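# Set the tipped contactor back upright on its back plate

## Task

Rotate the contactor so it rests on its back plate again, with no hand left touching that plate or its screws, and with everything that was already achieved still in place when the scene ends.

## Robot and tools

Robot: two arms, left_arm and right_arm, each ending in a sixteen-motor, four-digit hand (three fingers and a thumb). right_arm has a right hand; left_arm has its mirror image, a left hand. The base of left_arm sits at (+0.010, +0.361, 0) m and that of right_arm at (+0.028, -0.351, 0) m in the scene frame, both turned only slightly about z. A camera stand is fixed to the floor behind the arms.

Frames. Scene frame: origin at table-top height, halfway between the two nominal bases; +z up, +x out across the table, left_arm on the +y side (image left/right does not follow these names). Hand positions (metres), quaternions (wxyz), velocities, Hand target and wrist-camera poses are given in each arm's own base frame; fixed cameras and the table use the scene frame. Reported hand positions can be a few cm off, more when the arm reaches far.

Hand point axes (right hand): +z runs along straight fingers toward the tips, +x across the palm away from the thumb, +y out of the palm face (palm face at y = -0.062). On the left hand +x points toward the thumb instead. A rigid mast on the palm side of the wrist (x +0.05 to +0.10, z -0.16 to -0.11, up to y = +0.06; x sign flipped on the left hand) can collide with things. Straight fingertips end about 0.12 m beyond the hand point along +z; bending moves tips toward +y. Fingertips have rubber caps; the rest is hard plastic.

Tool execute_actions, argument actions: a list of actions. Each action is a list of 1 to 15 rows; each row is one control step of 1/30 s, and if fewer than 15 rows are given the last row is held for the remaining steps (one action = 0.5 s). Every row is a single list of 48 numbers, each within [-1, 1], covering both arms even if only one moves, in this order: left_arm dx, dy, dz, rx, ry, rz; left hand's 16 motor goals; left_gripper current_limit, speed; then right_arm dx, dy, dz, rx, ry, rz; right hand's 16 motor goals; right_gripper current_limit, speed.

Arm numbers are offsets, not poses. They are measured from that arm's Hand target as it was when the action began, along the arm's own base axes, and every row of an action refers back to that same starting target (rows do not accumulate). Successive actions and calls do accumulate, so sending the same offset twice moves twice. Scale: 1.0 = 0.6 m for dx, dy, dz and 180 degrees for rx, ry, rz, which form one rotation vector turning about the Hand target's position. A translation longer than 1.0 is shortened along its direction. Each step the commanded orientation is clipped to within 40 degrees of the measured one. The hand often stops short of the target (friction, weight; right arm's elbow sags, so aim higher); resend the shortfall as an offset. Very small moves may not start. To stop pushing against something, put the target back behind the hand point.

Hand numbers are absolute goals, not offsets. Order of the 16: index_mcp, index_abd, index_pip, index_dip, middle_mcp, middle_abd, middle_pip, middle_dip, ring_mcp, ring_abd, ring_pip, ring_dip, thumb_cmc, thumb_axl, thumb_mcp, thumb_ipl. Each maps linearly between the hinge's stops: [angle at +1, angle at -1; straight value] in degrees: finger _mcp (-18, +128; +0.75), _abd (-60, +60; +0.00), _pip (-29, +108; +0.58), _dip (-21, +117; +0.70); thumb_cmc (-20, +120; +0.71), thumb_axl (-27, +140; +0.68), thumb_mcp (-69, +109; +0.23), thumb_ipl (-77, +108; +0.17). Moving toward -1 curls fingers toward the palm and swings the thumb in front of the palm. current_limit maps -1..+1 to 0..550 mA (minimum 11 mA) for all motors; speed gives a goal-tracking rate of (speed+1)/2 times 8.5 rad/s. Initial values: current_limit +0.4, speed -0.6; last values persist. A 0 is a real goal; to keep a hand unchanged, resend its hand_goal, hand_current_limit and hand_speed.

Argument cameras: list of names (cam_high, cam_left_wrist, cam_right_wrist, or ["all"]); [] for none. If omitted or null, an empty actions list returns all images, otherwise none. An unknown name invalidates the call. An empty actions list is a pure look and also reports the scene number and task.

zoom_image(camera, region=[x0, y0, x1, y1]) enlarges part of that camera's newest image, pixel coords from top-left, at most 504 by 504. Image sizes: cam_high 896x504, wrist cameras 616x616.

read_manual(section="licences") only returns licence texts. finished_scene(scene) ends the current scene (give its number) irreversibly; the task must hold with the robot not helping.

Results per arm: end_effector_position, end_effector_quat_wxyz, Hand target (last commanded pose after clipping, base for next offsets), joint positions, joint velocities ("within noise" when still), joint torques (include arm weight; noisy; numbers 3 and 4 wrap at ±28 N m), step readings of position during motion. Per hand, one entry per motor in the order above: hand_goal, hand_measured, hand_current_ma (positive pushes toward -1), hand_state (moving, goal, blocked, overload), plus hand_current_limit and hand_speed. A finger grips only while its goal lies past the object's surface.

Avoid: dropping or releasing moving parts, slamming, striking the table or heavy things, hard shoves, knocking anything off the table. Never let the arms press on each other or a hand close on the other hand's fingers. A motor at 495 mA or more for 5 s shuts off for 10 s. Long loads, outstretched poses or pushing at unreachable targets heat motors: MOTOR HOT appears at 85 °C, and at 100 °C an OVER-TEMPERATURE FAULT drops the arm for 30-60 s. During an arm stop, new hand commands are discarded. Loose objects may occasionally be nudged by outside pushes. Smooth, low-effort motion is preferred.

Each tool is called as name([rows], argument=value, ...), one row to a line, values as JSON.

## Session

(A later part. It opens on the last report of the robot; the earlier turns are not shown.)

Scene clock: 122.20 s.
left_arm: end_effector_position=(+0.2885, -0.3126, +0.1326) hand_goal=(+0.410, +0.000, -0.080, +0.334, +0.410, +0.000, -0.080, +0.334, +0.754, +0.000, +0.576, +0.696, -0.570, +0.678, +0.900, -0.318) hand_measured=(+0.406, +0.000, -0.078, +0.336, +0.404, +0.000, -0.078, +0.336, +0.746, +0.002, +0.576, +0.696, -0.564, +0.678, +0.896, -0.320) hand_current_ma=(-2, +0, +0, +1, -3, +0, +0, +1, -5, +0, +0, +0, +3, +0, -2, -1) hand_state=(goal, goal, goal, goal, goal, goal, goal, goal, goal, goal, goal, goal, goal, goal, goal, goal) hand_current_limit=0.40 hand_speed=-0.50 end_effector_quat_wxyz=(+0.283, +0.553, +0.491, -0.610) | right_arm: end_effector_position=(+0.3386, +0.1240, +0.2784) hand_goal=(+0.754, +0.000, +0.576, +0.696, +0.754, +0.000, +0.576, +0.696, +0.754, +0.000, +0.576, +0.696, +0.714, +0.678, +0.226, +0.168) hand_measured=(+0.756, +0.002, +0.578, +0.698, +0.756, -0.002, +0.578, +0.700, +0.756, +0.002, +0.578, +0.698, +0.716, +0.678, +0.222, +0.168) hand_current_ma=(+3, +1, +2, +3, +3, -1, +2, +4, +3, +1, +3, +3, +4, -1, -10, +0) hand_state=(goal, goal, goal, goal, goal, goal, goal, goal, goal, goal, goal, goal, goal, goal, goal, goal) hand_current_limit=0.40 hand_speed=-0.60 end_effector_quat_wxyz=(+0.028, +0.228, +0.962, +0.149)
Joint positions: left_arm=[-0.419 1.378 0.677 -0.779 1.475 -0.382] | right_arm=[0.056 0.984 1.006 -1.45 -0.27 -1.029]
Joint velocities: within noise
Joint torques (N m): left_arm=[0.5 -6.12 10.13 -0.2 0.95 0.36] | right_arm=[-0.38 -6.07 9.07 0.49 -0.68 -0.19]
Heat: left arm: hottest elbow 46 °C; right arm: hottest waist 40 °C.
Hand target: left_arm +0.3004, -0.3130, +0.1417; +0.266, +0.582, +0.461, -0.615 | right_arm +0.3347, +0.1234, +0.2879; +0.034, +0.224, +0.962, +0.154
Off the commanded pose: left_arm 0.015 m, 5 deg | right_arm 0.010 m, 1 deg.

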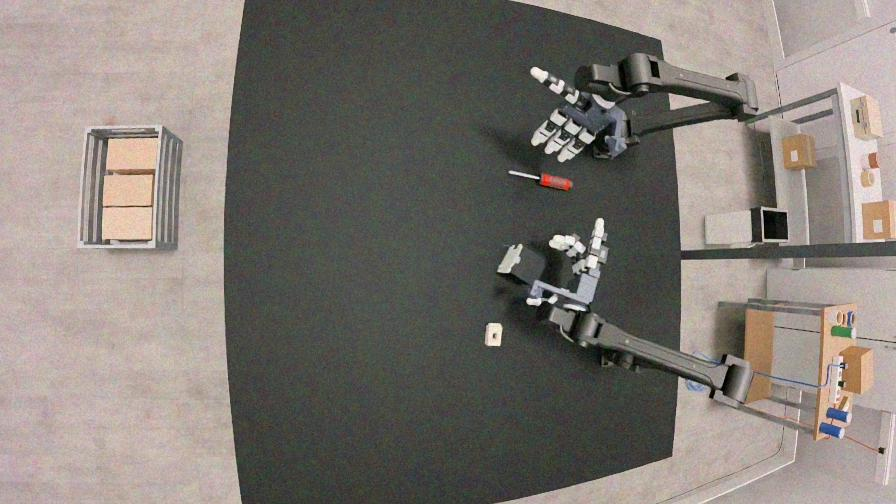

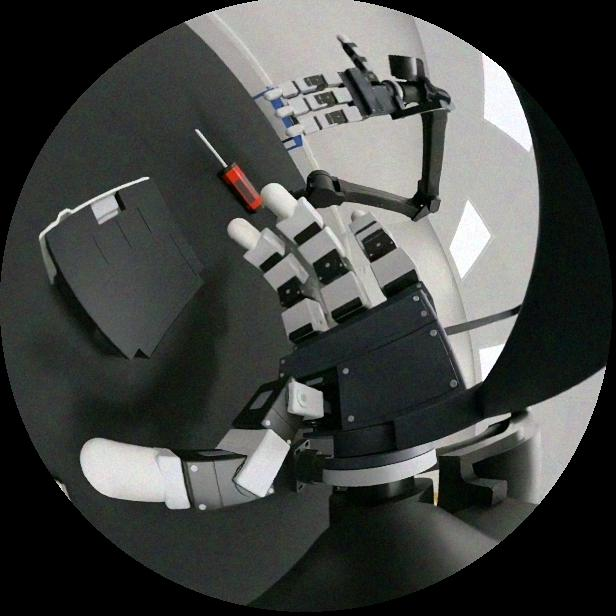

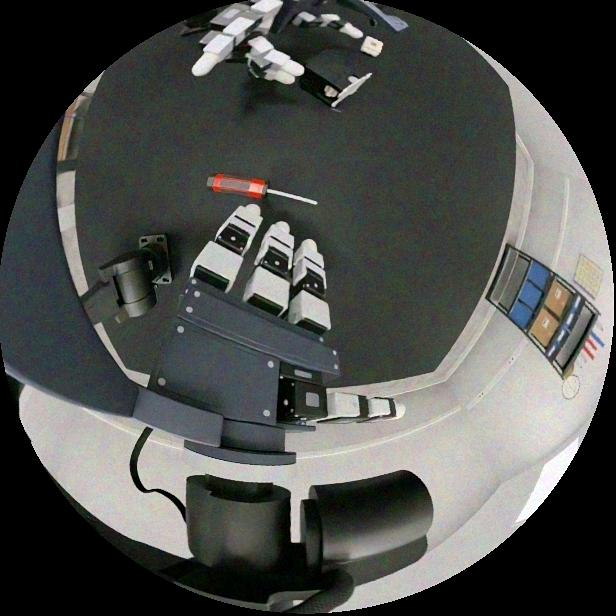

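execute_actions([
  [[0,0,-0.035,0,0,-0.022,0.41,0,-0.08,0.334,0.41,0,-0.08,0.334,0.754,0,0.576,0.696,-0.571,0.678,0.9,-0.318,0.4,-0.5,0,0,0,0,0,0,0.754,0,0.576,0.696,0.754,0,0.576,0.696,0.754,0,0.576,0.696,0.714,0.678,0.226,0.168,0.4,-0.6]],
], cameras=[])

execute_actions([
  [[0,0,-0.03,0,0,0,0.41,0,-0.08,0.334,0.41,0,-0.08,0.334,0.754,0,0.576,0.696,-0.571,0.678,0.9,-0.318,0.4,-0.5,0,0,0,0,0,0,0.754,0,0.576,0.696,0.754,0,0.576,0.696,0.754,0,0.576,0.696,0.714,0.678,0.226,0.168,0.4,-0.6]],
], cameras=["all"])

Scene clock: 126.20 s.
left_arm: end_effector_position=(+0.2781, -0.3084, +0.1043) hand_goal=(+0.410, +0.000, -0.080, +0.334, +0.410, +0.000, -0.080, +0.334, +0.754, +0.000, +0.576, +0.696, -0.570, +0.678, +0.900, -0.318) hand_measured=(+0.406, +0.000, -0.078, +0.336, +0.404, +0.000, -0.078, +0.336, +0.746, +0.002, +0.576, +0.696, -0.564, +0.678, +0.896, -0.320) hand_current_ma=(-2, +0, +0, +1, -3, +0, +0, +1, -5, +0, +0, +0, +3, +0, -2, -1) hand_state=(goal, goal, goal, goal, goal, goal, goal, goal, goal, goal, goal, goal, goal, goal, goal, goal) hand_current_limit=0.40 hand_speed=-0.50 end_effector_quat_wxyz=(+0.263, +0.562, +0.495, -0.608) | right_arm: end_effector_position=(+0.3386, +0.1240, +0.2784) hand_goal=(+0.754, +0.000, +0.576, +0.696, +0.754, +0.000, +0.576, +0.696, +0.754, +0.000, +0.576, +0.696, +0.714, +0.678, +0.226, +0.168) hand_measured=(+0.756, +0.002, +0.578, +0.698, +0.756, -0.002, +0.578, +0.700, +0.756, +0.002, +0.578, +0.698, +0.716, +0.678, +0.222, +0.168) hand_current_ma=(+3, +1, +2, +3, +3, -1, +2, +4, +3, +1, +3, +3, +4, -1, -10, +0) hand_state=(goal, goal, goal, goal, goal, goal, goal, goal, goal, goal, goal, goal, goal, goal, goal, goal) hand_current_limit=0.40 hand_speed=-0.60 end_effector_quat_wxyz=(+0.028, +0.228, +0.962, +0.149)
Joint positions: left_arm=[-0.419 1.47 0.69 -0.974 1.447 -0.131] | right_arm=[0.056 0.984 1.006 -1.45 -0.27 -1.029]
Joint torques (N m): left_arm=[0.26 -6.83 11.52 -0.58 0.93 0.36] | right_arm=[-0.56 -6.07 9.1 0.5 -0.69 -0.19]
Heat: left arm: hottest elbow 46 °C; right arm: hottest waist 40 °C.
Hand target: left_arm +0.3004, -0.3130, +0.1207; +0.244, +0.598, +0.440, -0.624 | right_arm +0.3347, +0.1234, +0.2879; +0.034, +0.224, +0.962, +0.154
Off the commanded pose: left_arm 0.028 m, 8 deg | right_arm 0.010 m, 1 deg.
Step readings (end_effector_position of left_arm | right_arm):
0: (+0.2885, -0.3126, +0.1326) | (+0.3386, +0.1240, +0.2784)
1: (+0.2885, -0.3126, +0.1327) | (+0.3386, +0.1240, +0.2784)
2: (+0.2884, -0.3126, +0.1317) | (+0.3386, +0.1240, +0.2784)
4: (+0.2881, -0.3124, +0.1268) | (+0.3386, +0.1240, +0.2784)
8: (+0.2856, -0.3111, +0.1112) | (+0.3386, +0.1240, +0.2784)
15: (+0.2781, -0.3078, +0.1017) | (+0.3386, +0.1240, +0.2784)
No camera images: "cameras" was empty.

Scene clock: 127.07 s.
left_arm: end_effector_position=(+0.2762, -0.3079, +0.0856) hand_goal=(+0.410, +0.000, -0.080, +0.334, +0.410, +0.000, -0.080, +0.334, +0.754, +0.000, +0.576, +0.696, -0.570, +0.678, +0.900, -0.318) hand_measured=(+0.406, +0.002, -0.078, +0.336, +0.404, +0.002, -0.078, +0.336, +0.746, +0.002, +0.576, +0.696, -0.564, +0.676, +0.896, -0.320) hand_current_ma=(-2, +0, +0, +1, -3, +0, +0, +1, -5, +0, +0, +0, +3, +0, -2, -1) hand_state=(goal, goal, goal, goal, goal, goal, goal, goal, goal, goal, goal, goal, goal, goal, goal, goal) hand_current_limit=0.40 hand_speed=-0.50 end_effector_quat_wxyz=(+0.245, +0.560, +0.501, -0.612) | right_arm: end_effector_position=(+0.3386, +0.1240, +0.2784) hand_goal=(+0.754, +0.000, +0.576, +0.696, +0.754, +0.000, +0.576, +0.696, +0.754, +0.000, +0.576, +0.696, +0.714, +0.678, +0.226, +0.168) hand_measured=(+0.756, +0.002, +0.578, +0.698, +0.756, -0.002, +0.578, +0.700, +0.756, +0.002, +0.578, +0.698, +0.716, +0.678, +0.222, +0.168) hand_current_ma=(+3, +1, +2, +3, +3, -1, +2, +4, +3, +1, +3, +3, +4, -1, -10, +0) hand_state=(goal, goal, goal, goal, goal, goal, goal, goal, goal, goal, goal, goal, goal, goal, goal, goal) hand_current_limit=0.40 hand_speed=-0.60 end_effector_quat_wxyz=(+0.028, +0.228, +0.962, +0.149)
Joint positions: left_arm=[-0.419 1.539 0.706 -1.042 1.435 -0.041] | right_arm=[0.056 0.984 1.006 -1.45 -0.27 -1.029]
Joint torques (N m): left_arm=[-0.62 -8.59 7.01 -0.28 1.31 0.05] | right_arm=[-0.5 -6.07 9.1 0.47 -0.68 -0.19]
Heat: left arm: hottest elbow 46 °C; right arm: hottest waist 40 °C.
Hand target: left_arm +0.2800, -0.3091, +0.0941; +0.254, +0.564, +0.496, -0.609 (last step not sent: back at the drive's target) | right_arm +0.3347, +0.1234, +0.2879; +0.034, +0.224, +0.962, +0.154
Off the commanded pose: left_arm 0.030 m, 8 deg | right_arm 0.010 m, 1 deg.
Step readings (end_effector_position of left_arm | right_arm):
0: (+0.2781, -0.3084, +0.1043) | (+0.3386, +0.1240, +0.2784)
1: (+0.2781, -0.3084, +0.1043) | (+0.3386, +0.1240, +0.2784)
2: (+0.2776, -0.3082, +0.1033) | (+0.3386, +0.1240, +0.2784)
4: (+0.2782, -0.3085, +0.1000) | (+0.3386, +0.1240, +0.2784)
8: (+0.2765, -0.3080, +0.0870) | (+0.3386, +0.1240, +0.2784) HELD (not all sent) left_arm
15: (+0.2762, -0.3079, +0.0850) | (+0.3386, +0.1240, +0.2784) HELD (not all sent) left_arm
HELD (not all sent) left_arm: steps 8 to 15.
pose unreachable (left arm): on one or more control steps of this call, first in action 0 (counted from 0), this arm could not follow its commanded pose, so it was not sent that pose on those steps. It may still have moved: this result reports where it is.
cause: moving toward the commanded pose would bring two parts of the arm too close to each other (joints 5 (wrist yaw) and 6 (wrist roll) lie between them).

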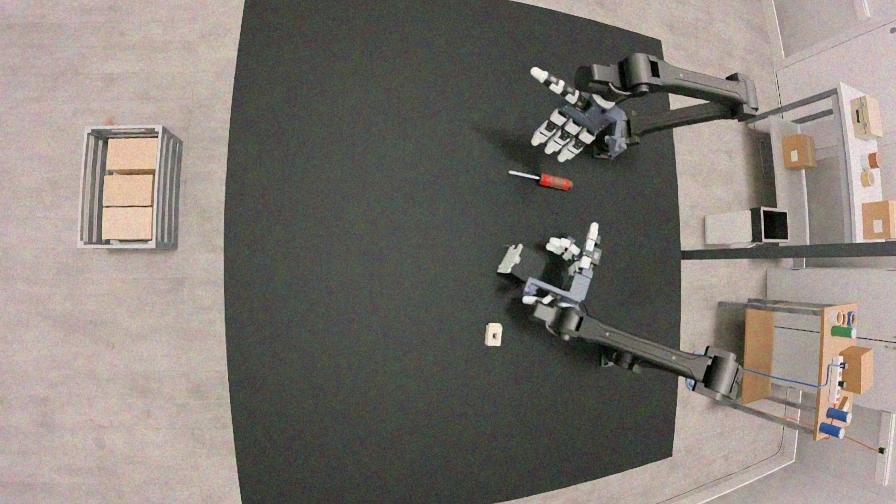

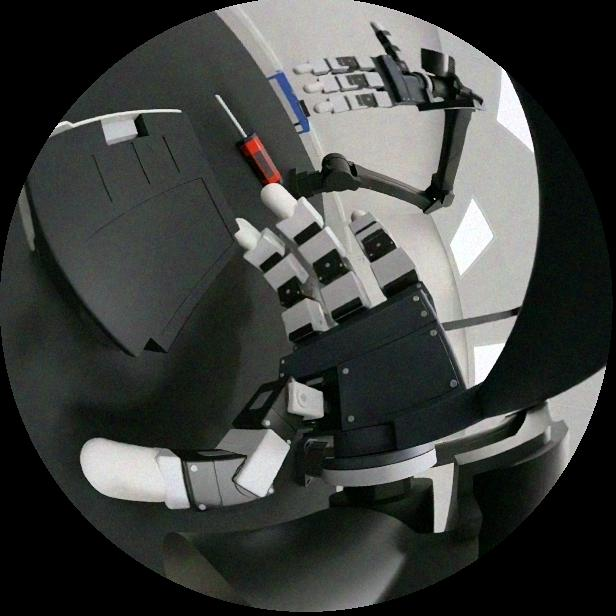

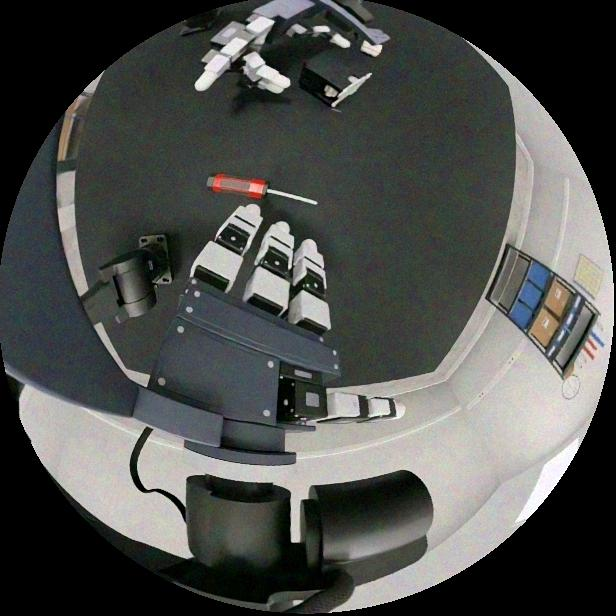

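execute_actions([
  [[0.02,0,0.06,0.05,0.095,-0.02,0.41,0,-0.08,0.334,0.41,0,-0.08,0.334,0.754,0,0.576,0.696,-0.571,0.678,0.9,-0.318,0.4,-0.5,0,0,0,0,0,0,0.754,0,0.576,0.696,0.754,0,0.576,0.696,0.754,0,0.576,0.696,0.714,0.678,0.226,0.168,0.4,-0.6]],
  [[0.015,-0.01,0,0.05,0.095,0,0.41,0,-0.08,0.334,0.41,0,-0.08,0.334,0.754,0,0.576,0.696,-0.571,0.678,0.9,-0.318,0.4,-0.5,0,0,0,0,0,0,0.754,0,0.576,0.696,0.754,0,0.576,0.696,0.754,0,0.576,0.696,0.714,0.678,0.226,0.168,0.4,-0.6]],
], cameras=["cam_left_wrist"])

Scene clock: 130.77 s.
left_arm: end_effector_position=(+0.2907, -0.3057, +0.1168) hand_goal=(+0.410, +0.000, -0.080, +0.334, +0.410, +0.000, -0.080, +0.334, +0.754, +0.000, +0.576, +0.696, -0.570, +0.678, +0.900, -0.318) hand_measured=(+0.404, +0.002, -0.078, +0.336, +0.404, +0.002, -0.078, +0.336, +0.746, +0.002, +0.576, +0.696, -0.564, +0.676, +0.896, -0.320) hand_current_ma=(-3, +0, +0, +1, -3, +0, +0, +1, -5, +0, +0, +0, +3, +0, -2, -1) hand_state=(goal, goal, goal, goal, goal, goal, goal, goal, goal, goal, goal, goal, goal, goal, goal, goal) hand_current_limit=0.40 hand_speed=-0.50 end_effector_quat_wxyz=(+0.010, +0.390, +0.643, -0.659) | right_arm: end_effector_position=(+0.3386, +0.1240, +0.2784) hand_goal=(+0.754, +0.000, +0.576, +0.696, +0.754, +0.000, +0.576, +0.696, +0.754, +0.000, +0.576, +0.696, +0.714, +0.678, +0.226, +0.168) hand_measured=(+0.756, +0.002, +0.578, +0.698, +0.756, -0.002, +0.578, +0.700, +0.756, +0.002, +0.578, +0.698, +0.716, +0.678, +0.222, +0.168) hand_current_ma=(+3, +1, +2, +3, +3, -1, +2, +4, +3, +1, +3, +3, +4, -1, -10, +0) hand_state=(goal, goal, goal, goal, goal, goal, goal, goal, goal, goal, goal, goal, goal, goal, goal, goal) hand_current_limit=0.40 hand_speed=-0.60 end_effector_quat_wxyz=(+0.028, +0.228, +0.962, +0.149)
Joint positions: left_arm=[-0.413 1.656 1.029 -1.669 1.394 -0.279] | right_arm=[0.056 0.984 1.006 -1.45 -0.27 -1.029]
Joint torques (N m): left_arm=[-0.91 -9.23 11.77 -1.59 0.64 -0.18] | right_arm=[-0.56 -6.01 9.07 0.49 -0.69 -0.19]
Heat: left arm: hottest elbow 46 °C; right arm: hottest waist 40 °C.
Hand target: left_arm +0.3010, -0.3151, +0.1302; -0.010, +0.406, +0.617, -0.674 | right_arm +0.3347, +0.1234, +0.2879; +0.034, +0.224, +0.962, +0.154
Off the commanded pose: left_arm 0.019 m, 5 deg | right_arm 0.010 m, 1 deg.
joint sent to its limit (left arm) — joint 4 (wrist pitch), lower limit. The joint targets are off in position and orientation.
Step readings (end_effector_position of left_arm | right_arm):
0: (+0.2762, -0.3079, +0.0856) | (+0.3386, +0.1240, +0.2784)
1: (+0.2757, -0.3077, +0.0853) | (+0.3386, +0.1240, +0.2784)
2: (+0.2730, -0.3063, +0.0845) | (+0.3386, +0.1240, +0.2784)
4: (+0.2679, -0.3026, +0.0869) | (+0.3386, +0.1240, +0.2784)
8: (+0.2701, -0.3038, +0.1064) | (+0.3386, +0.1240, +0.2784)
15: (+0.2778, -0.3049, +0.1222) | (+0.3386, +0.1240, +0.2784)
16: (+0.2773, -0.3041, +0.1208) | (+0.3386, +0.1240, +0.2784)
17: (+0.2758, -0.3034, +0.1193) | (+0.3386, +0.1240, +0.2784)
19: (+0.2770, -0.3035, +0.1163) | (+0.3386, +0.1240, +0.2784)
23: (+0.2891, -0.3090, +0.1154) | (+0.3386, +0.1240, +0.2784)
30: (+0.2915, -0.3077, +0.1172) | (+0.3386, +0.1240, +0.2784)
Images, in order (width x height): cam_left_wrist 616x616.

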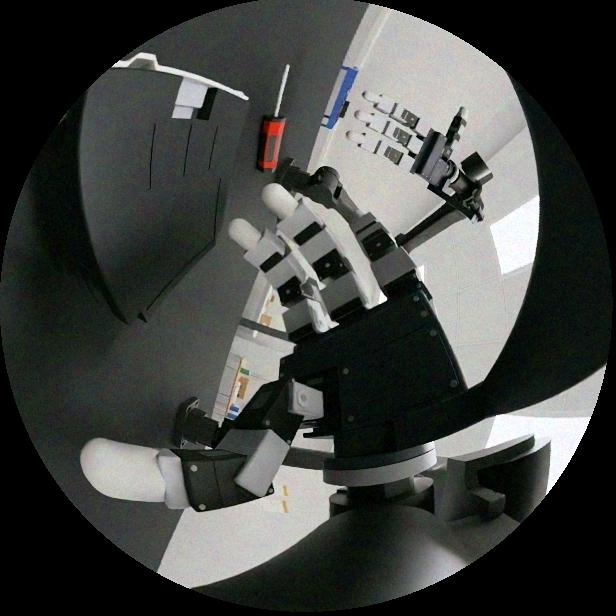

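execute_actions([
  [[0.035,-0.012,0,-0.029,0.017,0,0.41,0,-0.08,0.334,0.41,0,-0.08,0.334,0.754,0,0.576,0.696,-0.571,0.678,0.9,-0.318,0.4,-0.5,0,0,0,0,0,0,0.754,0,0.576,0.696,0.754,0,0.576,0.696,0.754,0,0.576,0.696,0.714,0.678,0.226,0.168,0.4,-0.6]],
], cameras=["all"])

Scene clock: 132.27 s.
left_arm: end_effector_position=(+0.3041, -0.3154, +0.1138) hand_goal=(+0.410, +0.000, -0.080, +0.334, +0.410, +0.000, -0.080, +0.334, +0.754, +0.000, +0.576, +0.696, -0.570, +0.678, +0.900, -0.318) hand_measured=(+0.404, +0.002, -0.078, +0.336, +0.404, +0.002, -0.078, +0.336, +0.746, +0.002, +0.576, +0.696, -0.564, +0.676, +0.896, -0.320) hand_current_ma=(-3, +0, +0, +1, -3, +0, +0, +1, -5, +0, +0, +0, +3, +0, -2, -1) hand_state=(goal, goal, goal, goal, goal, goal, goal, goal, goal, goal, goal, goal, goal, goal, goal, goal) hand_current_limit=0.40 hand_speed=-0.50 end_effector_quat_wxyz=(+0.016, +0.369, +0.641, -0.673) | right_arm: end_effector_position=(+0.3386, +0.1240, +0.2784) hand_goal=(+0.754, +0.000, +0.576, +0.696, +0.754, +0.000, +0.576, +0.696, +0.754, +0.000, +0.576, +0.696, +0.714, +0.678, +0.226, +0.168) hand_measured=(+0.756, +0.002, +0.578, +0.698, +0.756, -0.002, +0.578, +0.700, +0.756, +0.002, +0.578, +0.698, +0.716, +0.678, +0.222, +0.168) hand_current_ma=(+3, +1, +2, +3, +3, -1, +2, +4, +3, +1, +3, +3, +4, -1, -10, +0) hand_state=(goal, goal, goal, goal, goal, goal, goal, goal, goal, goal, goal, goal, goal, goal, goal, goal) hand_current_limit=0.40 hand_speed=-0.60 end_effector_quat_wxyz=(+0.028, +0.228, +0.962, +0.149)
Joint positions: left_arm=[-0.413 1.702 1.06 -1.671 1.443 -0.279] | right_arm=[0.056 0.984 1.006 -1.45 -0.27 -1.029]
Joint torques (N m): left_arm=[-0.62 -9.76 11.78 -1.5 1.26 -0.02] | right_arm=[-0.44 -6.07 9.11 0.51 -0.69 -0.18]
Heat: left arm: hottest elbow 46 °C; right arm: hottest waist 40 °C.
Hand target: left_arm +0.3220, -0.3223, +0.1301; -0.008, +0.388, +0.585, -0.712 | right_arm +0.3347, +0.1234, +0.2879; +0.034, +0.224, +0.962, +0.154
Off the commanded pose: left_arm 0.025 m, 9 deg | right_arm 0.010 m, 1 deg.
joint sent to its limit (left arm) — joint 4 (wrist pitch), lower limit. The joint targets are off in position and orientation.
Step readings (end_effector_position of left_arm | right_arm):
0: (+0.2906, -0.3057, +0.1168) | (+0.3386, +0.1240, +0.2784)
1: (+0.2906, -0.3057, +0.1162) | (+0.3386, +0.1240, +0.2784)
2: (+0.2913, -0.3062, +0.1165) | (+0.3386, +0.1240, +0.2784)
4: (+0.2951, -0.3095, +0.1177) | (+0.3386, +0.1240, +0.2784)
8: (+0.3028, -0.3152, +0.1164) | (+0.3386, +0.1240, +0.2784)
15: (+0.3041, -0.3154, +0.1138) | (+0.3386, +0.1240, +0.2784)

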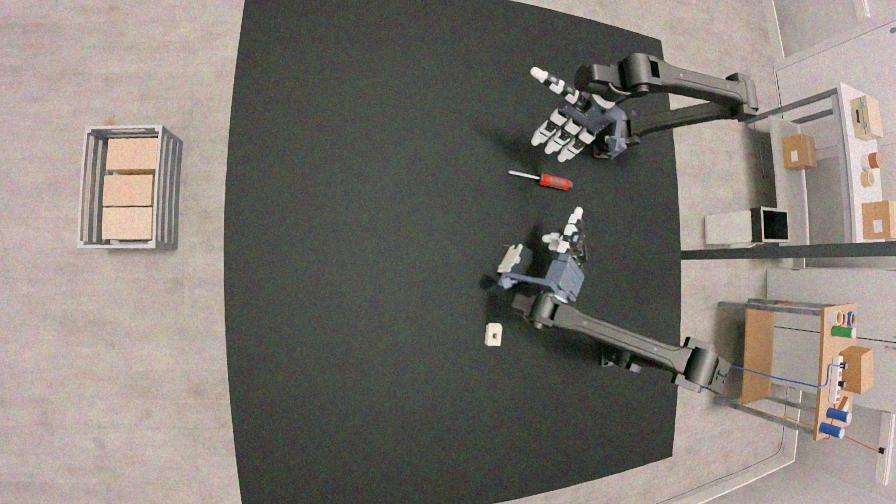

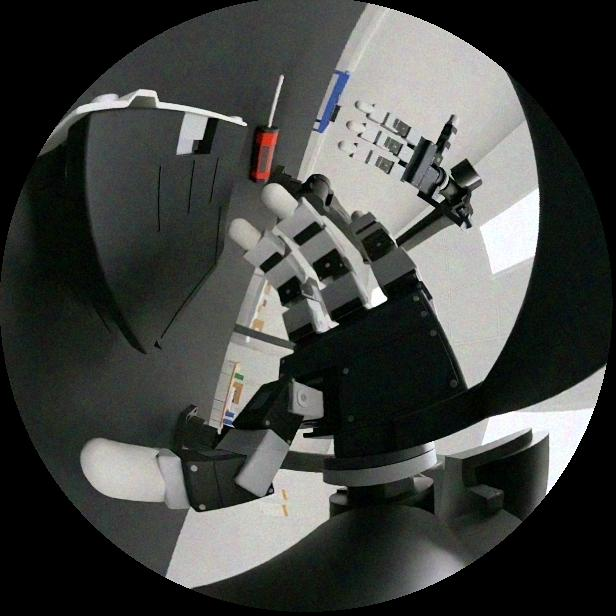

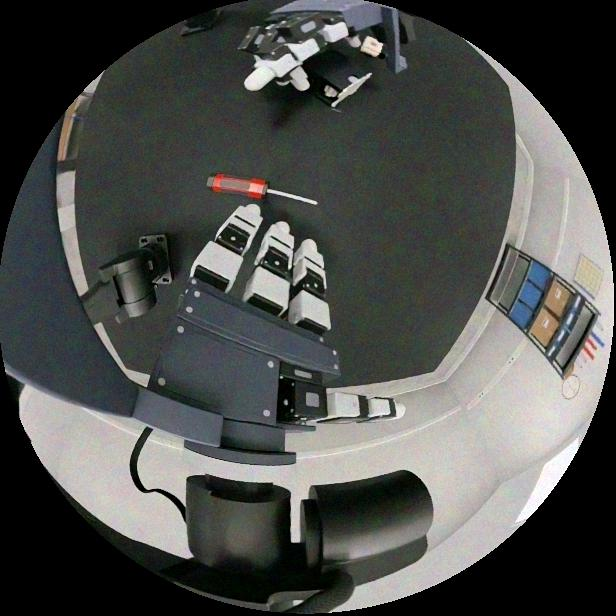

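execute_actions([
  [[0.012,-0.0,-0.033,0,0,0,0.41,0,-0.08,0.334,0.41,0,-0.08,0.334,0.754,0,0.576,0.696,-0.571,0.678,0.9,-0.318,0.4,-0.5,0,0,0,0,0,0,0.754,0,0.576,0.696,0.754,0,0.576,0.696,0.754,0,0.576,0.696,0.714,0.678,0.226,0.168,0.4,-0.6]],
], cameras=["cam_left_wrist"])

Scene clock: 134.13 s.
left_arm: end_effector_position=(+0.3079, -0.3180, +0.0938) hand_goal=(+0.410, +0.000, -0.080, +0.334, +0.410, +0.000, -0.080, +0.334, +0.754, +0.000, +0.576, +0.696, -0.570, +0.678, +0.900, -0.318) hand_measured=(+0.404, +0.002, -0.078, +0.336, +0.404, +0.002, -0.078, +0.336, +0.746, +0.002, +0.576, +0.696, -0.564, +0.676, +0.896, -0.320) hand_current_ma=(-3, +0, +0, +1, -3, +0, +0, +1, -5, +0, +0, +0, +3, +0, -2, -1) hand_state=(goal, goal, goal, goal, goal, goal, goal, goal, goal, goal, goal, goal, goal, goal, goal, goal) hand_current_limit=0.40 hand_speed=-0.50 end_effector_quat_wxyz=(+0.004, +0.361, +0.644, -0.675) | right_arm: end_effector_position=(+0.3386, +0.1240, +0.2784) hand_goal=(+0.754, +0.000, +0.576, +0.696, +0.754, +0.000, +0.576, +0.696, +0.754, +0.000, +0.576, +0.696, +0.714, +0.678, +0.226, +0.168) hand_measured=(+0.756, +0.002, +0.578, +0.698, +0.756, -0.002, +0.578, +0.700, +0.756, +0.002, +0.578, +0.698, +0.716, +0.678, +0.222, +0.168) hand_current_ma=(+3, +1, +2, +3, +3, -1, +2, +4, +3, +1, +3, +3, +4, -1, -10, +0) hand_state=(goal, goal, goal, goal, goal, goal, goal, goal, goal, goal, goal, goal, goal, goal, goal, goal) hand_current_limit=0.40 hand_speed=-0.60 end_effector_quat_wxyz=(+0.028, +0.228, +0.962, +0.149)
Joint positions: left_arm=[-0.414 1.763 1.072 -1.671 1.443 -0.26] | right_arm=[0.056 0.984 1.006 -1.45 -0.27 -1.029]
Joint torques (N m): left_arm=[0.15 -11.11 11.1 -1.62 0.85 0.25] | right_arm=[-0.44 -6.12 9.11 0.51 -0.69 -0.19]
Heat: left arm: hottest elbow 46 °C; right arm: hottest waist 40 °C.
Hand target: left_arm +0.3292, -0.3223, +0.1103; -0.008, +0.388, +0.585, -0.712 | right_arm +0.3347, +0.1234, +0.2879; +0.034, +0.224, +0.962, +0.154
Off the commanded pose: left_arm 0.027 m, 9 deg | right_arm 0.010 m, 1 deg.
joint sent to its limit (left arm) — joint 4 (wrist pitch), lower limit. The joint targets are off in position and orientation.
Step readings (end_effector_position of left_arm | right_arm):
0: (+0.3041, -0.3154, +0.1138) | (+0.3386, +0.1240, +0.2784)
1: (+0.3041, -0.3154, +0.1138) | (+0.3386, +0.1240, +0.2784)
2: (+0.3046, -0.3156, +0.1136) | (+0.3386, +0.1240, +0.2784)
4: (+0.3051, -0.3166, +0.1104) | (+0.3386, +0.1240, +0.2784)
8: (+0.3072, -0.3176, +0.0991) | (+0.3386, +0.1240, +0.2784)
15: (+0.3077, -0.3179, +0.0937) | (+0.3386, +0.1240, +0.2784)
Images, in order (width x height): cam_left_wrist 616x616.

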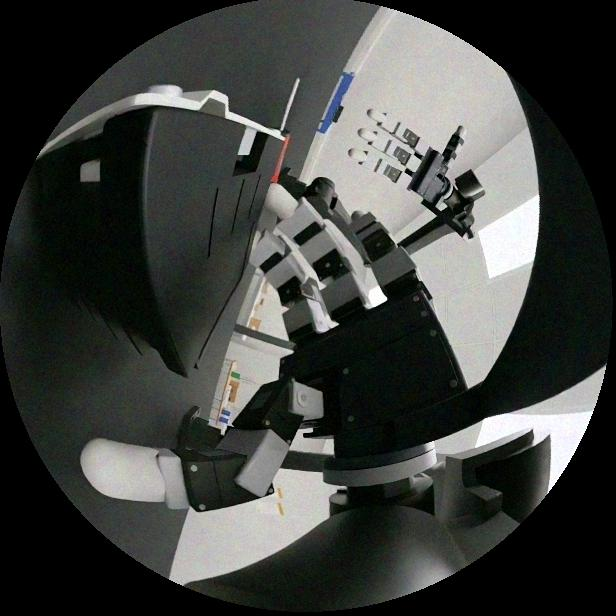

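execute_actions([
  [[0.022,-0.012,0.003,0,0,0,0.25,0,-0.05,0.38,0.25,0,-0.05,0.38,0.754,0,0.576,0.696,-0.571,0.678,0.8,-0.37,0.3,-0.7,0,0,0,0,0,0,0.754,0,0.576,0.696,0.754,0,0.576,0.696,0.754,0,0.576,0.696,0.714,0.678,0.226,0.168,0.4,-0.6]],
], cameras=["cam_left_wrist"])

Scene clock: 135.33 s.
left_arm: end_effector_position=(+0.3234, -0.3255, +0.0988) hand_goal=(+0.250, +0.000, -0.050, +0.380, +0.250, +0.000, -0.050, +0.380, +0.754, +0.000, +0.576, +0.696, -0.570, +0.678, +0.800, -0.370) hand_measured=(+0.248, +0.002, -0.054, +0.378, +0.248, +0.002, -0.052, +0.378, +0.746, +0.002, +0.576, +0.696, -0.564, +0.676, +0.800, -0.368) hand_current_ma=(-1, +0, -1, -1, -1, +0, -1, -1, -5, +0, +0, +0, +3, +0, +0, +1) hand_state=(goal, goal, goal, goal, goal, goal, goal, goal, goal, goal, goal, goal, goal, goal, goal, goal) hand_current_limit=0.30 hand_speed=-0.70 end_effector_quat_wxyz=(+0.014, +0.370, +0.639, -0.674) | right_arm: end_effector_position=(+0.3386, +0.1240, +0.2784) hand_goal=(+0.754, +0.000, +0.576, +0.696, +0.754, +0.000, +0.576, +0.696, +0.754, +0.000, +0.576, +0.696, +0.714, +0.678, +0.226, +0.168) hand_measured=(+0.756, +0.002, +0.578, +0.698, +0.756, -0.002, +0.578, +0.700, +0.756, +0.002, +0.578, +0.698, +0.716, +0.678, +0.222, +0.168) hand_current_ma=(+3, +1, +2, +3, +3, -1, +2, +4, +3, +1, +3, +3, +4, -1, -10, +0) hand_state=(goal, goal, goal, goal, goal, goal, goal, goal, goal, goal, goal, goal, goal, goal, goal, goal) hand_current_limit=0.40 hand_speed=-0.60 end_effector_quat_wxyz=(+0.028, +0.228, +0.962, +0.149)
Joint positions: left_arm=[-0.416 1.78 1.118 -1.671 1.443 -0.259] | right_arm=[0.056 0.984 1.006 -1.45 -0.27 -1.029]
Joint torques (N m): left_arm=[-0.09 -10.17 11.45 -1.54 1.05 0.09] | right_arm=[-0.44 -6.12 9.1 0.49 -0.68 -0.19]
Heat: left arm: hottest elbow 46 °C; right arm: hottest waist 40 °C.
Hand target: left_arm +0.3424, -0.3295, +0.1121; -0.008, +0.388, +0.585, -0.712 | right_arm +0.3347, +0.1234, +0.2879; +0.034, +0.224, +0.962, +0.154
Off the commanded pose: left_arm 0.024 m, 8 deg | right_arm 0.010 m, 1 deg.
joint sent to its limit (left arm) — joint 4 (wrist pitch), lower limit. The joint targets are off in position and orientation.
Step readings (end_effector_position of left_arm | right_arm):
0: (+0.3079, -0.3180, +0.0938) | (+0.3386, +0.1240, +0.2784)
1: (+0.3079, -0.3180, +0.0938) | (+0.3386, +0.1240, +0.2784)
2: (+0.3085, -0.3182, +0.0942) | (+0.3386, +0.1240, +0.2784)
4: (+0.3117, -0.3197, +0.0959) | (+0.3386, +0.1240, +0.2784)
8: (+0.3214, -0.3246, +0.0997) | (+0.3386, +0.1240, +0.2784)
15: (+0.3234, -0.3255, +0.0994) | (+0.3386, +0.1240, +0.2784)
Images, in order (width x height): cam_left_wrist 616x616.

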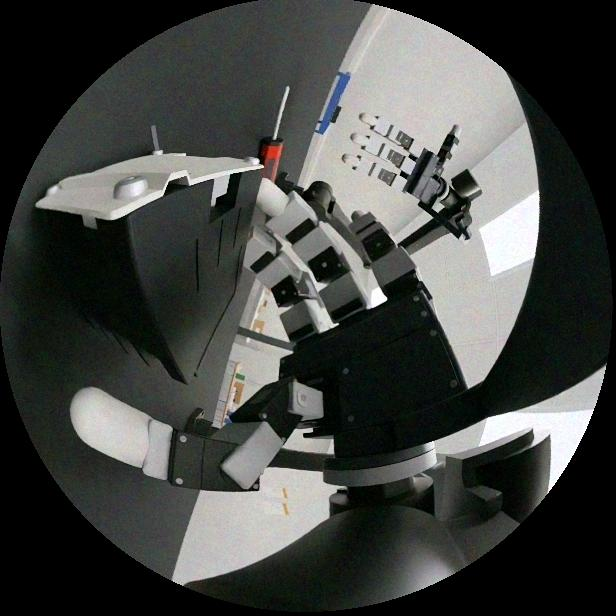

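execute_actions([
  [[-0.022,0.012,-0.008,0,0,0,0.1,0,-0.02,0.41,0.1,0,-0.02,0.41,0.754,0,0.576,0.696,-0.571,0.678,0.7,-0.45,0.3,-0.7,0,0,0,0,0,0,0.754,0,0.576,0.696,0.754,0,0.576,0.696,0.754,0,0.576,0.696,0.714,0.678,0.226,0.168,0.4,-0.6]],
], cameras=["cam_left_wrist"])

Scene clock: 136.40 s.
left_arm: end_effector_position=(+0.3239, -0.3258, +0.0990) hand_goal=(+0.100, +0.000, -0.020, +0.410, +0.100, +0.000, -0.020, +0.410, +0.754, +0.000, +0.576, +0.696, -0.570, +0.678, +0.700, -0.450) hand_measured=(+0.098, +0.002, -0.022, +0.408, +0.098, +0.002, -0.022, +0.408, +0.746, +0.002, +0.576, +0.696, -0.564, +0.676, +0.700, -0.448) hand_current_ma=(+0, +0, -1, -1, -1, +0, -1, -1, -5, +0, +0, +0, +3, +0, +0, +1) hand_state=(goal, goal, goal, goal, goal, goal, goal, goal, goal, goal, goal, goal, goal, goal, goal, goal) hand_current_limit=0.30 hand_speed=-0.70 end_effector_quat_wxyz=(+0.017, +0.373, +0.638, -0.674) | right_arm: end_effector_position=(+0.3386, +0.1240, +0.2784) hand_goal=(+0.754, +0.000, +0.576, +0.696, +0.754, +0.000, +0.576, +0.696, +0.754, +0.000, +0.576, +0.696, +0.714, +0.678, +0.226, +0.168) hand_measured=(+0.756, +0.002, +0.578, +0.698, +0.756, -0.002, +0.578, +0.700, +0.756, +0.002, +0.578, +0.698, +0.716, +0.678, +0.222, +0.168) hand_current_ma=(+3, +1, +2, +3, +3, -1, +2, +4, +3, +1, +3, +3, +4, -1, -10, +0) hand_state=(goal, goal, goal, goal, goal, goal, goal, goal, goal, goal, goal, goal, goal, goal, goal, goal) hand_current_limit=0.40 hand_speed=-0.60 end_effector_quat_wxyz=(+0.028, +0.228, +0.962, +0.149)
Joint positions: left_arm=[-0.416 1.78 1.118 -1.671 1.443 -0.252] | right_arm=[0.056 0.984 1.006 -1.45 -0.27 -1.029]
Joint torques (N m): left_arm=[-0.03 -11.99 7.16 -1.5 0.89 0.32] | right_arm=[-0.44 -6.01 9.11 0.49 -0.68 -0.2]
Heat: left arm: hottest elbow 46 °C; right arm: hottest waist 40 °C.
Hand target: left_arm +0.3292, -0.3223, +0.1073; -0.008, +0.388, +0.585, -0.712 | right_arm +0.3347, +0.1234, +0.2879; +0.034, +0.224, +0.962, +0.154
Off the commanded pose: left_arm 0.010 m, 8 deg | right_arm 0.010 m, 1 deg.
joint sent to its limit (left arm) — joint 4 (wrist pitch), lower limit. The joint targets are off in position and orientation.
Step readings (end_effector_position of left_arm | right_arm):
0: (+0.3234, -0.3255, +0.0988) | (+0.3386, +0.1240, +0.2784)
1: (+0.3234, -0.3255, +0.0988) | (+0.3386, +0.1240, +0.2784)
2: (+0.3234, -0.3255, +0.0988) | (+0.3386, +0.1240, +0.2784)
4: (+0.3234, -0.3255, +0.0988) | (+0.3386, +0.1240, +0.2784)
8: (+0.3236, -0.3256, +0.0989) | (+0.3386, +0.1240, +0.2784)
15: (+0.3238, -0.3258, +0.0989) | (+0.3386, +0.1240, +0.2784)
Images, in order (width x height): cam_left_wrist 616x616.

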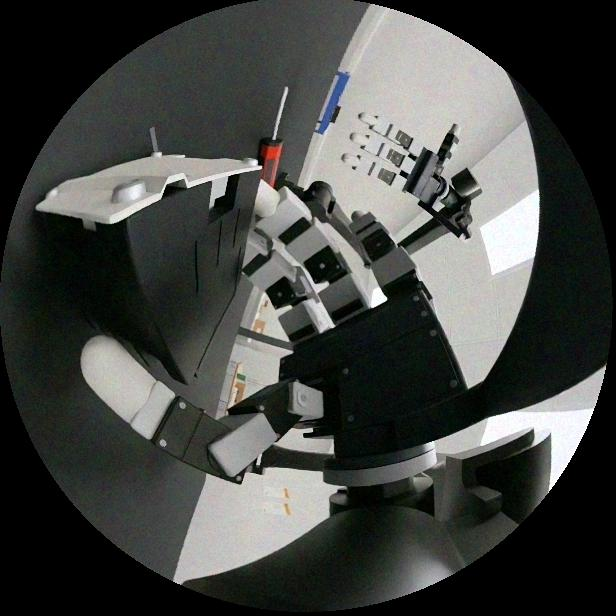

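execute_actions([
  [[-0.02,0.012,-0.005,0,0,0,0.1,0,-0.02,0.41,0.1,0,-0.02,0.41,0.754,0,0.576,0.696,-0.571,0.678,0.7,-0.45,0.3,-0.7,0,0,0,0,0,0,0.754,0,0.576,0.696,0.754,0,0.576,0.696,0.754,0,0.576,0.696,0.714,0.678,0.226,0.168,0.4,-0.6]],
], cameras=["cam_high"])

Scene clock: 138.57 s.
left_arm: end_effector_position=(+0.3125, -0.3203, +0.0939) hand_goal=(+0.100, +0.000, -0.020, +0.410, +0.100, +0.000, -0.020, +0.410, +0.754, +0.000, +0.576, +0.696, -0.570, +0.678, +0.700, -0.450) hand_measured=(+0.098, +0.002, -0.022, +0.408, +0.098, +0.002, -0.022, +0.408, +0.746, +0.002, +0.576, +0.696, -0.564, +0.676, +0.700, -0.448) hand_current_ma=(+0, +0, -1, -1, -1, +0, -1, -1, -5, +0, +0, +0, +3, +0, +0, +1) hand_state=(goal, goal, goal, goal, goal, goal, goal, goal, goal, goal, goal, goal, goal, goal, goal, goal) hand_current_limit=0.30 hand_speed=-0.70 end_effector_quat_wxyz=(+0.014, +0.371, +0.638, -0.674) | right_arm: end_effector_position=(+0.3386, +0.1240, +0.2784) hand_goal=(+0.754, +0.000, +0.576, +0.696, +0.754, +0.000, +0.576, +0.696, +0.754, +0.000, +0.576, +0.696, +0.714, +0.678, +0.226, +0.168) hand_measured=(+0.756, +0.002, +0.578, +0.698, +0.756, -0.002, +0.578, +0.700, +0.756, +0.002, +0.578, +0.698, +0.716, +0.678, +0.222, +0.168) hand_current_ma=(+3, +1, +2, +3, +3, -1, +2, +4, +3, +1, +3, +3, +4, -1, -10, +0) hand_state=(goal, goal, goal, goal, goal, goal, goal, goal, goal, goal, goal, goal, goal, goal, goal, goal) hand_current_limit=0.40 hand_speed=-0.60 end_effector_quat_wxyz=(+0.028, +0.228, +0.962, +0.149)
Joint positions: left_arm=[-0.414 1.769 1.08 -1.671 1.443 -0.231] | right_arm=[0.056 0.984 1.006 -1.45 -0.27 -1.029]
Joint torques (N m): left_arm=[0.26 -12.69 6.38 -1.68 0.66 0.25] | right_arm=[-0.44 -6.07 9.07 0.47 -0.69 -0.2]
Heat: left arm: hottest elbow 45 °C; right arm: hottest waist 40 °C.
Hand target: left_arm +0.3172, -0.3151, +0.1043; -0.008, +0.388, +0.585, -0.712 | right_arm +0.3347, +0.1234, +0.2879; +0.034, +0.224, +0.962, +0.154
Off the commanded pose: left_arm 0.013 m, 8 deg | right_arm 0.010 m, 1 deg.
joint sent to its limit (left arm) — joint 4 (wrist pitch), lower limit. The joint targets are off in position and orientation.
Step readings (end_effector_position of left_arm | right_arm):
0: (+0.3240, -0.3258, +0.0990) | (+0.3386, +0.1240, +0.2784)
1: (+0.3240, -0.3258, +0.0990) | (+0.3386, +0.1240, +0.2784)
2: (+0.3235, -0.3257, +0.0986) | (+0.3386, +0.1240, +0.2784)
4: (+0.3212, -0.3240, +0.0970) | (+0.3386, +0.1240, +0.2784)
8: (+0.3135, -0.3207, +0.0931) | (+0.3386, +0.1240, +0.2784)
15: (+0.3124, -0.3202, +0.0933) | (+0.3386, +0.1240, +0.2784)
Images, in order (width x height): cam_high 896x504.

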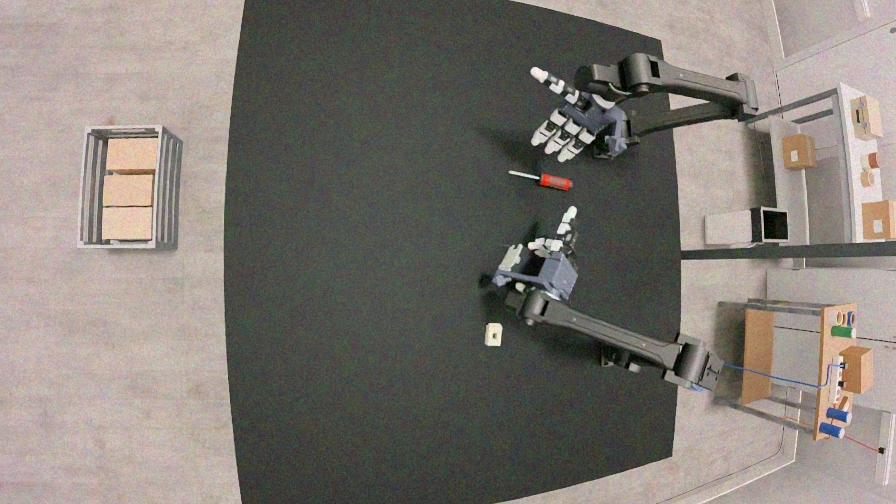

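execute_actions([
  [[0,0,0,0,0,0,0.03,0,-0.02,0.41,0.03,0,-0.02,0.41,0.754,0,0.576,0.696,-0.571,0.678,0.62,-0.5,0.3,-0.8,0,0,0,0,0,0,0.754,0,0.576,0.696,0.754,0,0.576,0.696,0.754,0,0.576,0.696,0.714,0.678,0.226,0.168,0.4,-0.6]],
  [[0,0,0,0,0,0,-0.03,0,-0.02,0.41,-0.03,0,-0.02,0.41,0.754,0,0.576,0.696,-0.571,0.678,0.56,-0.52,0.3,-0.8,0,0,0,0,0,0,0.754,0,0.576,0.696,0.754,0,0.576,0.696,0.754,0,0.576,0.696,0.714,0.678,0.226,0.168,0.4,-0.6]],
], cameras=["all"])

Scene clock: 140.23 s.
left_arm: end_effector_position=(+0.3126, -0.3203, +0.0945) hand_goal=(-0.030, +0.000, -0.020, +0.410, -0.030, +0.000, -0.020, +0.410, +0.754, +0.000, +0.576, +0.696, -0.570, +0.678, +0.560, -0.520) hand_measured=(+0.058, +0.002, +0.000, +0.414, +0.038, +0.002, -0.002, +0.416, +0.746, +0.002, +0.576, +0.696, -0.560, +0.676, +0.666, -0.470) hand_current_ma=(+220, +0, +20, +2, +150, +0, +16, +3, -5, +0, +0, +0, +7, +0, +358, +131) hand_state=(blocked, goal, blocked, goal, blocked, goal, goal, goal, goal, goal, goal, goal, goal, goal, blocked, blocked) hand_current_limit=0.30 hand_speed=-0.80 end_effector_quat_wxyz=(+0.015, +0.371, +0.638, -0.674) | right_arm: end_effector_position=(+0.3386, +0.1240, +0.2784) hand_goal=(+0.754, +0.000, +0.576, +0.696, +0.754, +0.000, +0.576, +0.696, +0.754, +0.000, +0.576, +0.696, +0.714, +0.678, +0.226, +0.168) hand_measured=(+0.756, +0.002, +0.578, +0.698, +0.756, -0.002, +0.578, +0.700, +0.756, +0.002, +0.578, +0.698, +0.716, +0.678, +0.222, +0.168) hand_current_ma=(+3, +1, +2, +3, +3, -1, +2, +4, +3, +1, +3, +3, +4, -1, -10, +0) hand_state=(goal, goal, goal, goal, goal, goal, goal, goal, goal, goal, goal, goal, goal, goal, goal, goal) hand_current_limit=0.40 hand_speed=-0.60 end_effector_quat_wxyz=(+0.028, +0.228, +0.962, +0.149)
Joint positions: left_arm=[-0.414 1.768 1.08 -1.671 1.443 -0.23] | right_arm=[0.056 0.984 1.006 -1.45 -0.27 -1.029]
Joint torques (N m): left_arm=[-0.21 -12.4 6.5 -1.66 0.67 0.32] | right_arm=[-0.44 -5.95 9.11 0.49 -0.68 -0.18]
Heat: left arm: hottest elbow 45 °C; right arm: hottest waist 40 °C.
Hand target: left_arm +0.3172, -0.3151, +0.1043; -0.008, +0.388, +0.585, -0.712 | right_arm +0.3347, +0.1234, +0.2879; +0.034, +0.224, +0.962, +0.154
Off the commanded pose: left_arm 0.012 m, 8 deg | right_arm 0.010 m, 1 deg.
joint sent to its limit (left arm) — joint 4 (wrist pitch), lower limit. The joint targets are off in position and orientation.
Step readings (end_effector_position of left_arm | right_arm):
0: (+0.3126, -0.3203, +0.0939) | (+0.3386, +0.1240, +0.2784)
1: (+0.3126, -0.3203, +0.0939) | (+0.3386, +0.1240, +0.2784)
2: (+0.3126, -0.3203, +0.0939) | (+0.3386, +0.1240, +0.2784)
4: (+0.3126, -0.3203, +0.0939) | (+0.3386, +0.1240, +0.2784)
8: (+0.3125, -0.3203, +0.0939) | (+0.3386, +0.1240, +0.2784)
15: (+0.3125, -0.3203, +0.0939) | (+0.3386, +0.1240, +0.2784)
16: (+0.3125, -0.3203, +0.0939) | (+0.3386, +0.1240, +0.2784)
17: (+0.3126, -0.3203, +0.0945) | (+0.3386, +0.1240, +0.2784)
19: (+0.3126, -0.3203, +0.0945) | (+0.3386, +0.1240, +0.2784)
23: (+0.3126, -0.3203, +0.0945) | (+0.3386, +0.1240, +0.2784)
30: (+0.3126, -0.3203, +0.0945) | (+0.3386, +0.1240, +0.2784)

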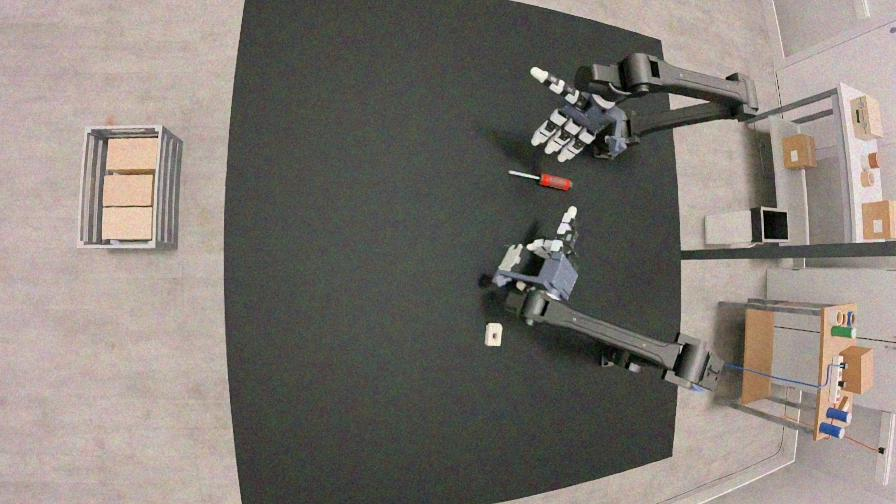

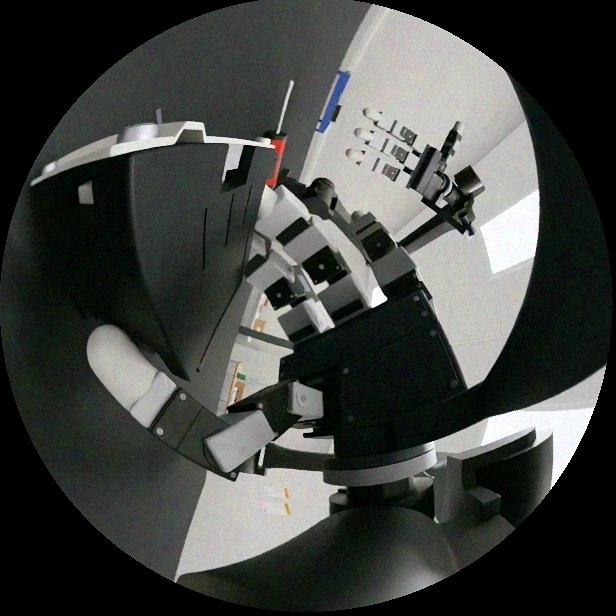

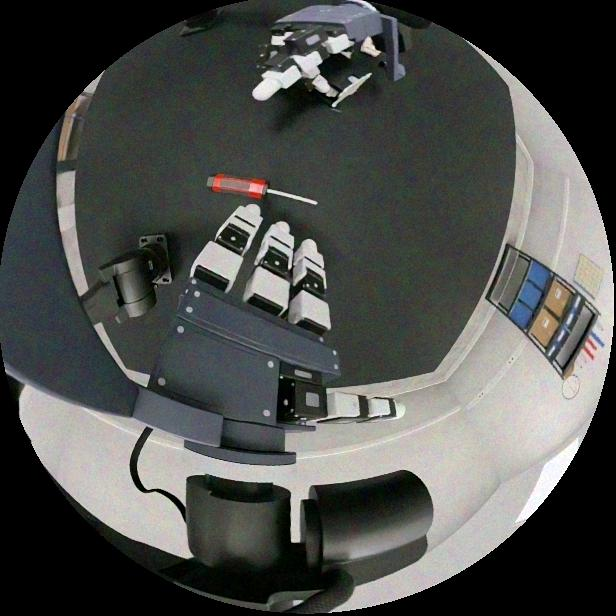

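execute_actions([
  [[0,0,0,0,0,0,-0.12,0,-0.03,0.4,-0.12,0,-0.03,0.4,0.754,0,0.576,0.696,-0.571,0.678,0.5,-0.56,0.6,-0.8,0,0,0,0,0,0,0.754,0,0.576,0.696,0.754,0,0.576,0.696,0.754,0,0.576,0.696,0.714,0.678,0.226,0.168,0.4,-0.6]],
  [[0.031,-0.019,0.035,0.031,0.059,0,-0.12,0,-0.03,0.4,-0.12,0,-0.03,0.4,0.754,0,0.576,0.696,-0.571,0.678,0.5,-0.56,0.6,-0.8,0,0,0,0,0,0,0.754,0,0.576,0.696,0.754,0,0.576,0.696,0.754,0,0.576,0.696,0.714,0.678,0.226,0.168,0.4,-0.6]],
], cameras=["cam_left_wrist"])

Scene clock: 144.23 s.
left_arm: end_effector_position=(+0.3159, -0.3220, +0.1006) hand_goal=(-0.120, +0.000, -0.030, +0.400, -0.120, +0.000, -0.030, +0.400, +0.754, +0.000, +0.576, +0.696, -0.570, +0.678, +0.500, -0.560) hand_measured=(+0.020, -0.012, +0.028, +0.428, +0.006, +0.002, +0.008, +0.420, +0.746, +0.002, +0.576, +0.696, -0.526, +0.676, +0.662, -0.470) hand_current_ma=(+440, -7, +104, +33, +391, +0, +57, +20, -5, +0, +0, +0, +69, +0, +440, +330) hand_state=(blocked, goal, blocked, blocked, blocked, goal, blocked, goal, goal, goal, goal, goal, blocked, goal, blocked, blocked) hand_current_limit=0.60 hand_speed=-0.80 end_effector_quat_wxyz=(-0.046, +0.305, +0.670, -0.675) | right_arm: end_effector_position=(+0.3386, +0.1240, +0.2784) hand_goal=(+0.754, +0.000, +0.576, +0.696, +0.754, +0.000, +0.576, +0.696, +0.754, +0.000, +0.576, +0.696, +0.714, +0.678, +0.226, +0.168) hand_measured=(+0.756, +0.002, +0.578, +0.698, +0.756, -0.002, +0.578, +0.700, +0.756, +0.002, +0.578, +0.698, +0.716, +0.678, +0.222, +0.168) hand_current_ma=(+3, +1, +2, +3, +3, -1, +2, +4, +3, +1, +3, +3, +4, -1, -10, +0) hand_state=(goal, goal, goal, goal, goal, goal, goal, goal, goal, goal, goal, goal, goal, goal, goal, goal) hand_current_limit=0.40 hand_speed=-0.60 end_effector_quat_wxyz=(+0.028, +0.228, +0.962, +0.149)
Joint positions: left_arm=[-0.417 1.784 1.14 -1.671 1.456 -0.464] | right_arm=[0.056 0.984 1.006 -1.45 -0.27 -1.029]
Joint torques (N m): left_arm=[-0.5 -11.99 12.27 -1.46 1.36 -0.39] | right_arm=[-0.5 -6.01 9.1 0.5 -0.68 -0.19]
Heat: left arm: hottest elbow 45 °C; right arm: hottest waist 40 °C.
Hand target: left_arm +0.3358, -0.3265, +0.1253; -0.081, +0.319, +0.616, -0.716 | right_arm +0.3347, +0.1234, +0.2879; +0.034, +0.224, +0.962, +0.154
Off the commanded pose: left_arm 0.032 m, 9 deg | right_arm 0.010 m, 1 deg.
joint sent to its limit (left arm) — joint 4 (wrist pitch), lower limit. The joint targets are off in position and orientation.
Step readings (end_effector_position of left_arm | right_arm):
0: (+0.3126, -0.3203, +0.0945) | (+0.3386, +0.1240, +0.2784)
1: (+0.3126, -0.3203, +0.0945) | (+0.3386, +0.1240, +0.2784)
2: (+0.3126, -0.3203, +0.0945) | (+0.3386, +0.1240, +0.2784)
4: (+0.3121, -0.3208, +0.0945) | (+0.3386, +0.1240, +0.2784)
8: (+0.3122, -0.3208, +0.0951) | (+0.3386, +0.1240, +0.2784)
15: (+0.3122, -0.3208, +0.0951) | (+0.3386, +0.1240, +0.2784)
16: (+0.3122, -0.3208, +0.0951) | (+0.3386, +0.1240, +0.2784)
17: (+0.3120, -0.3206, +0.0953) | (+0.3386, +0.1240, +0.2784)
19: (+0.3123, -0.3207, +0.0962) | (+0.3386, +0.1240, +0.2784)
23: (+0.3149, -0.3220, +0.1003) | (+0.3386, +0.1240, +0.2784)
30: (+0.3157, -0.3220, +0.1007) | (+0.3386, +0.1240, +0.2784)
Images, in order (width x height): cam_left_wrist 616x616.

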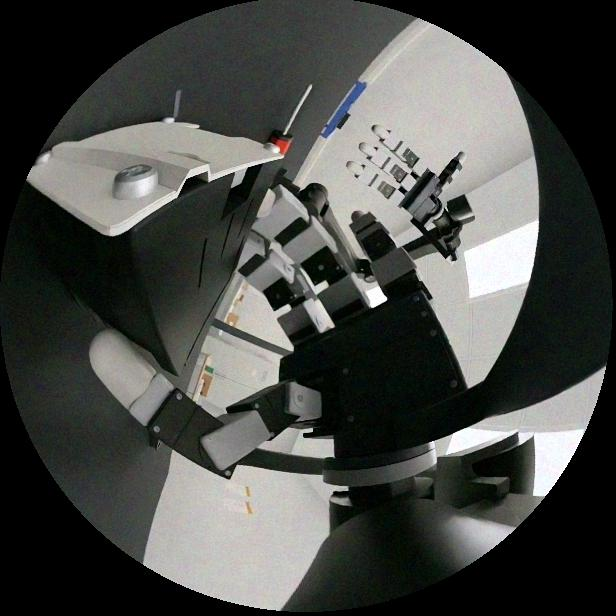

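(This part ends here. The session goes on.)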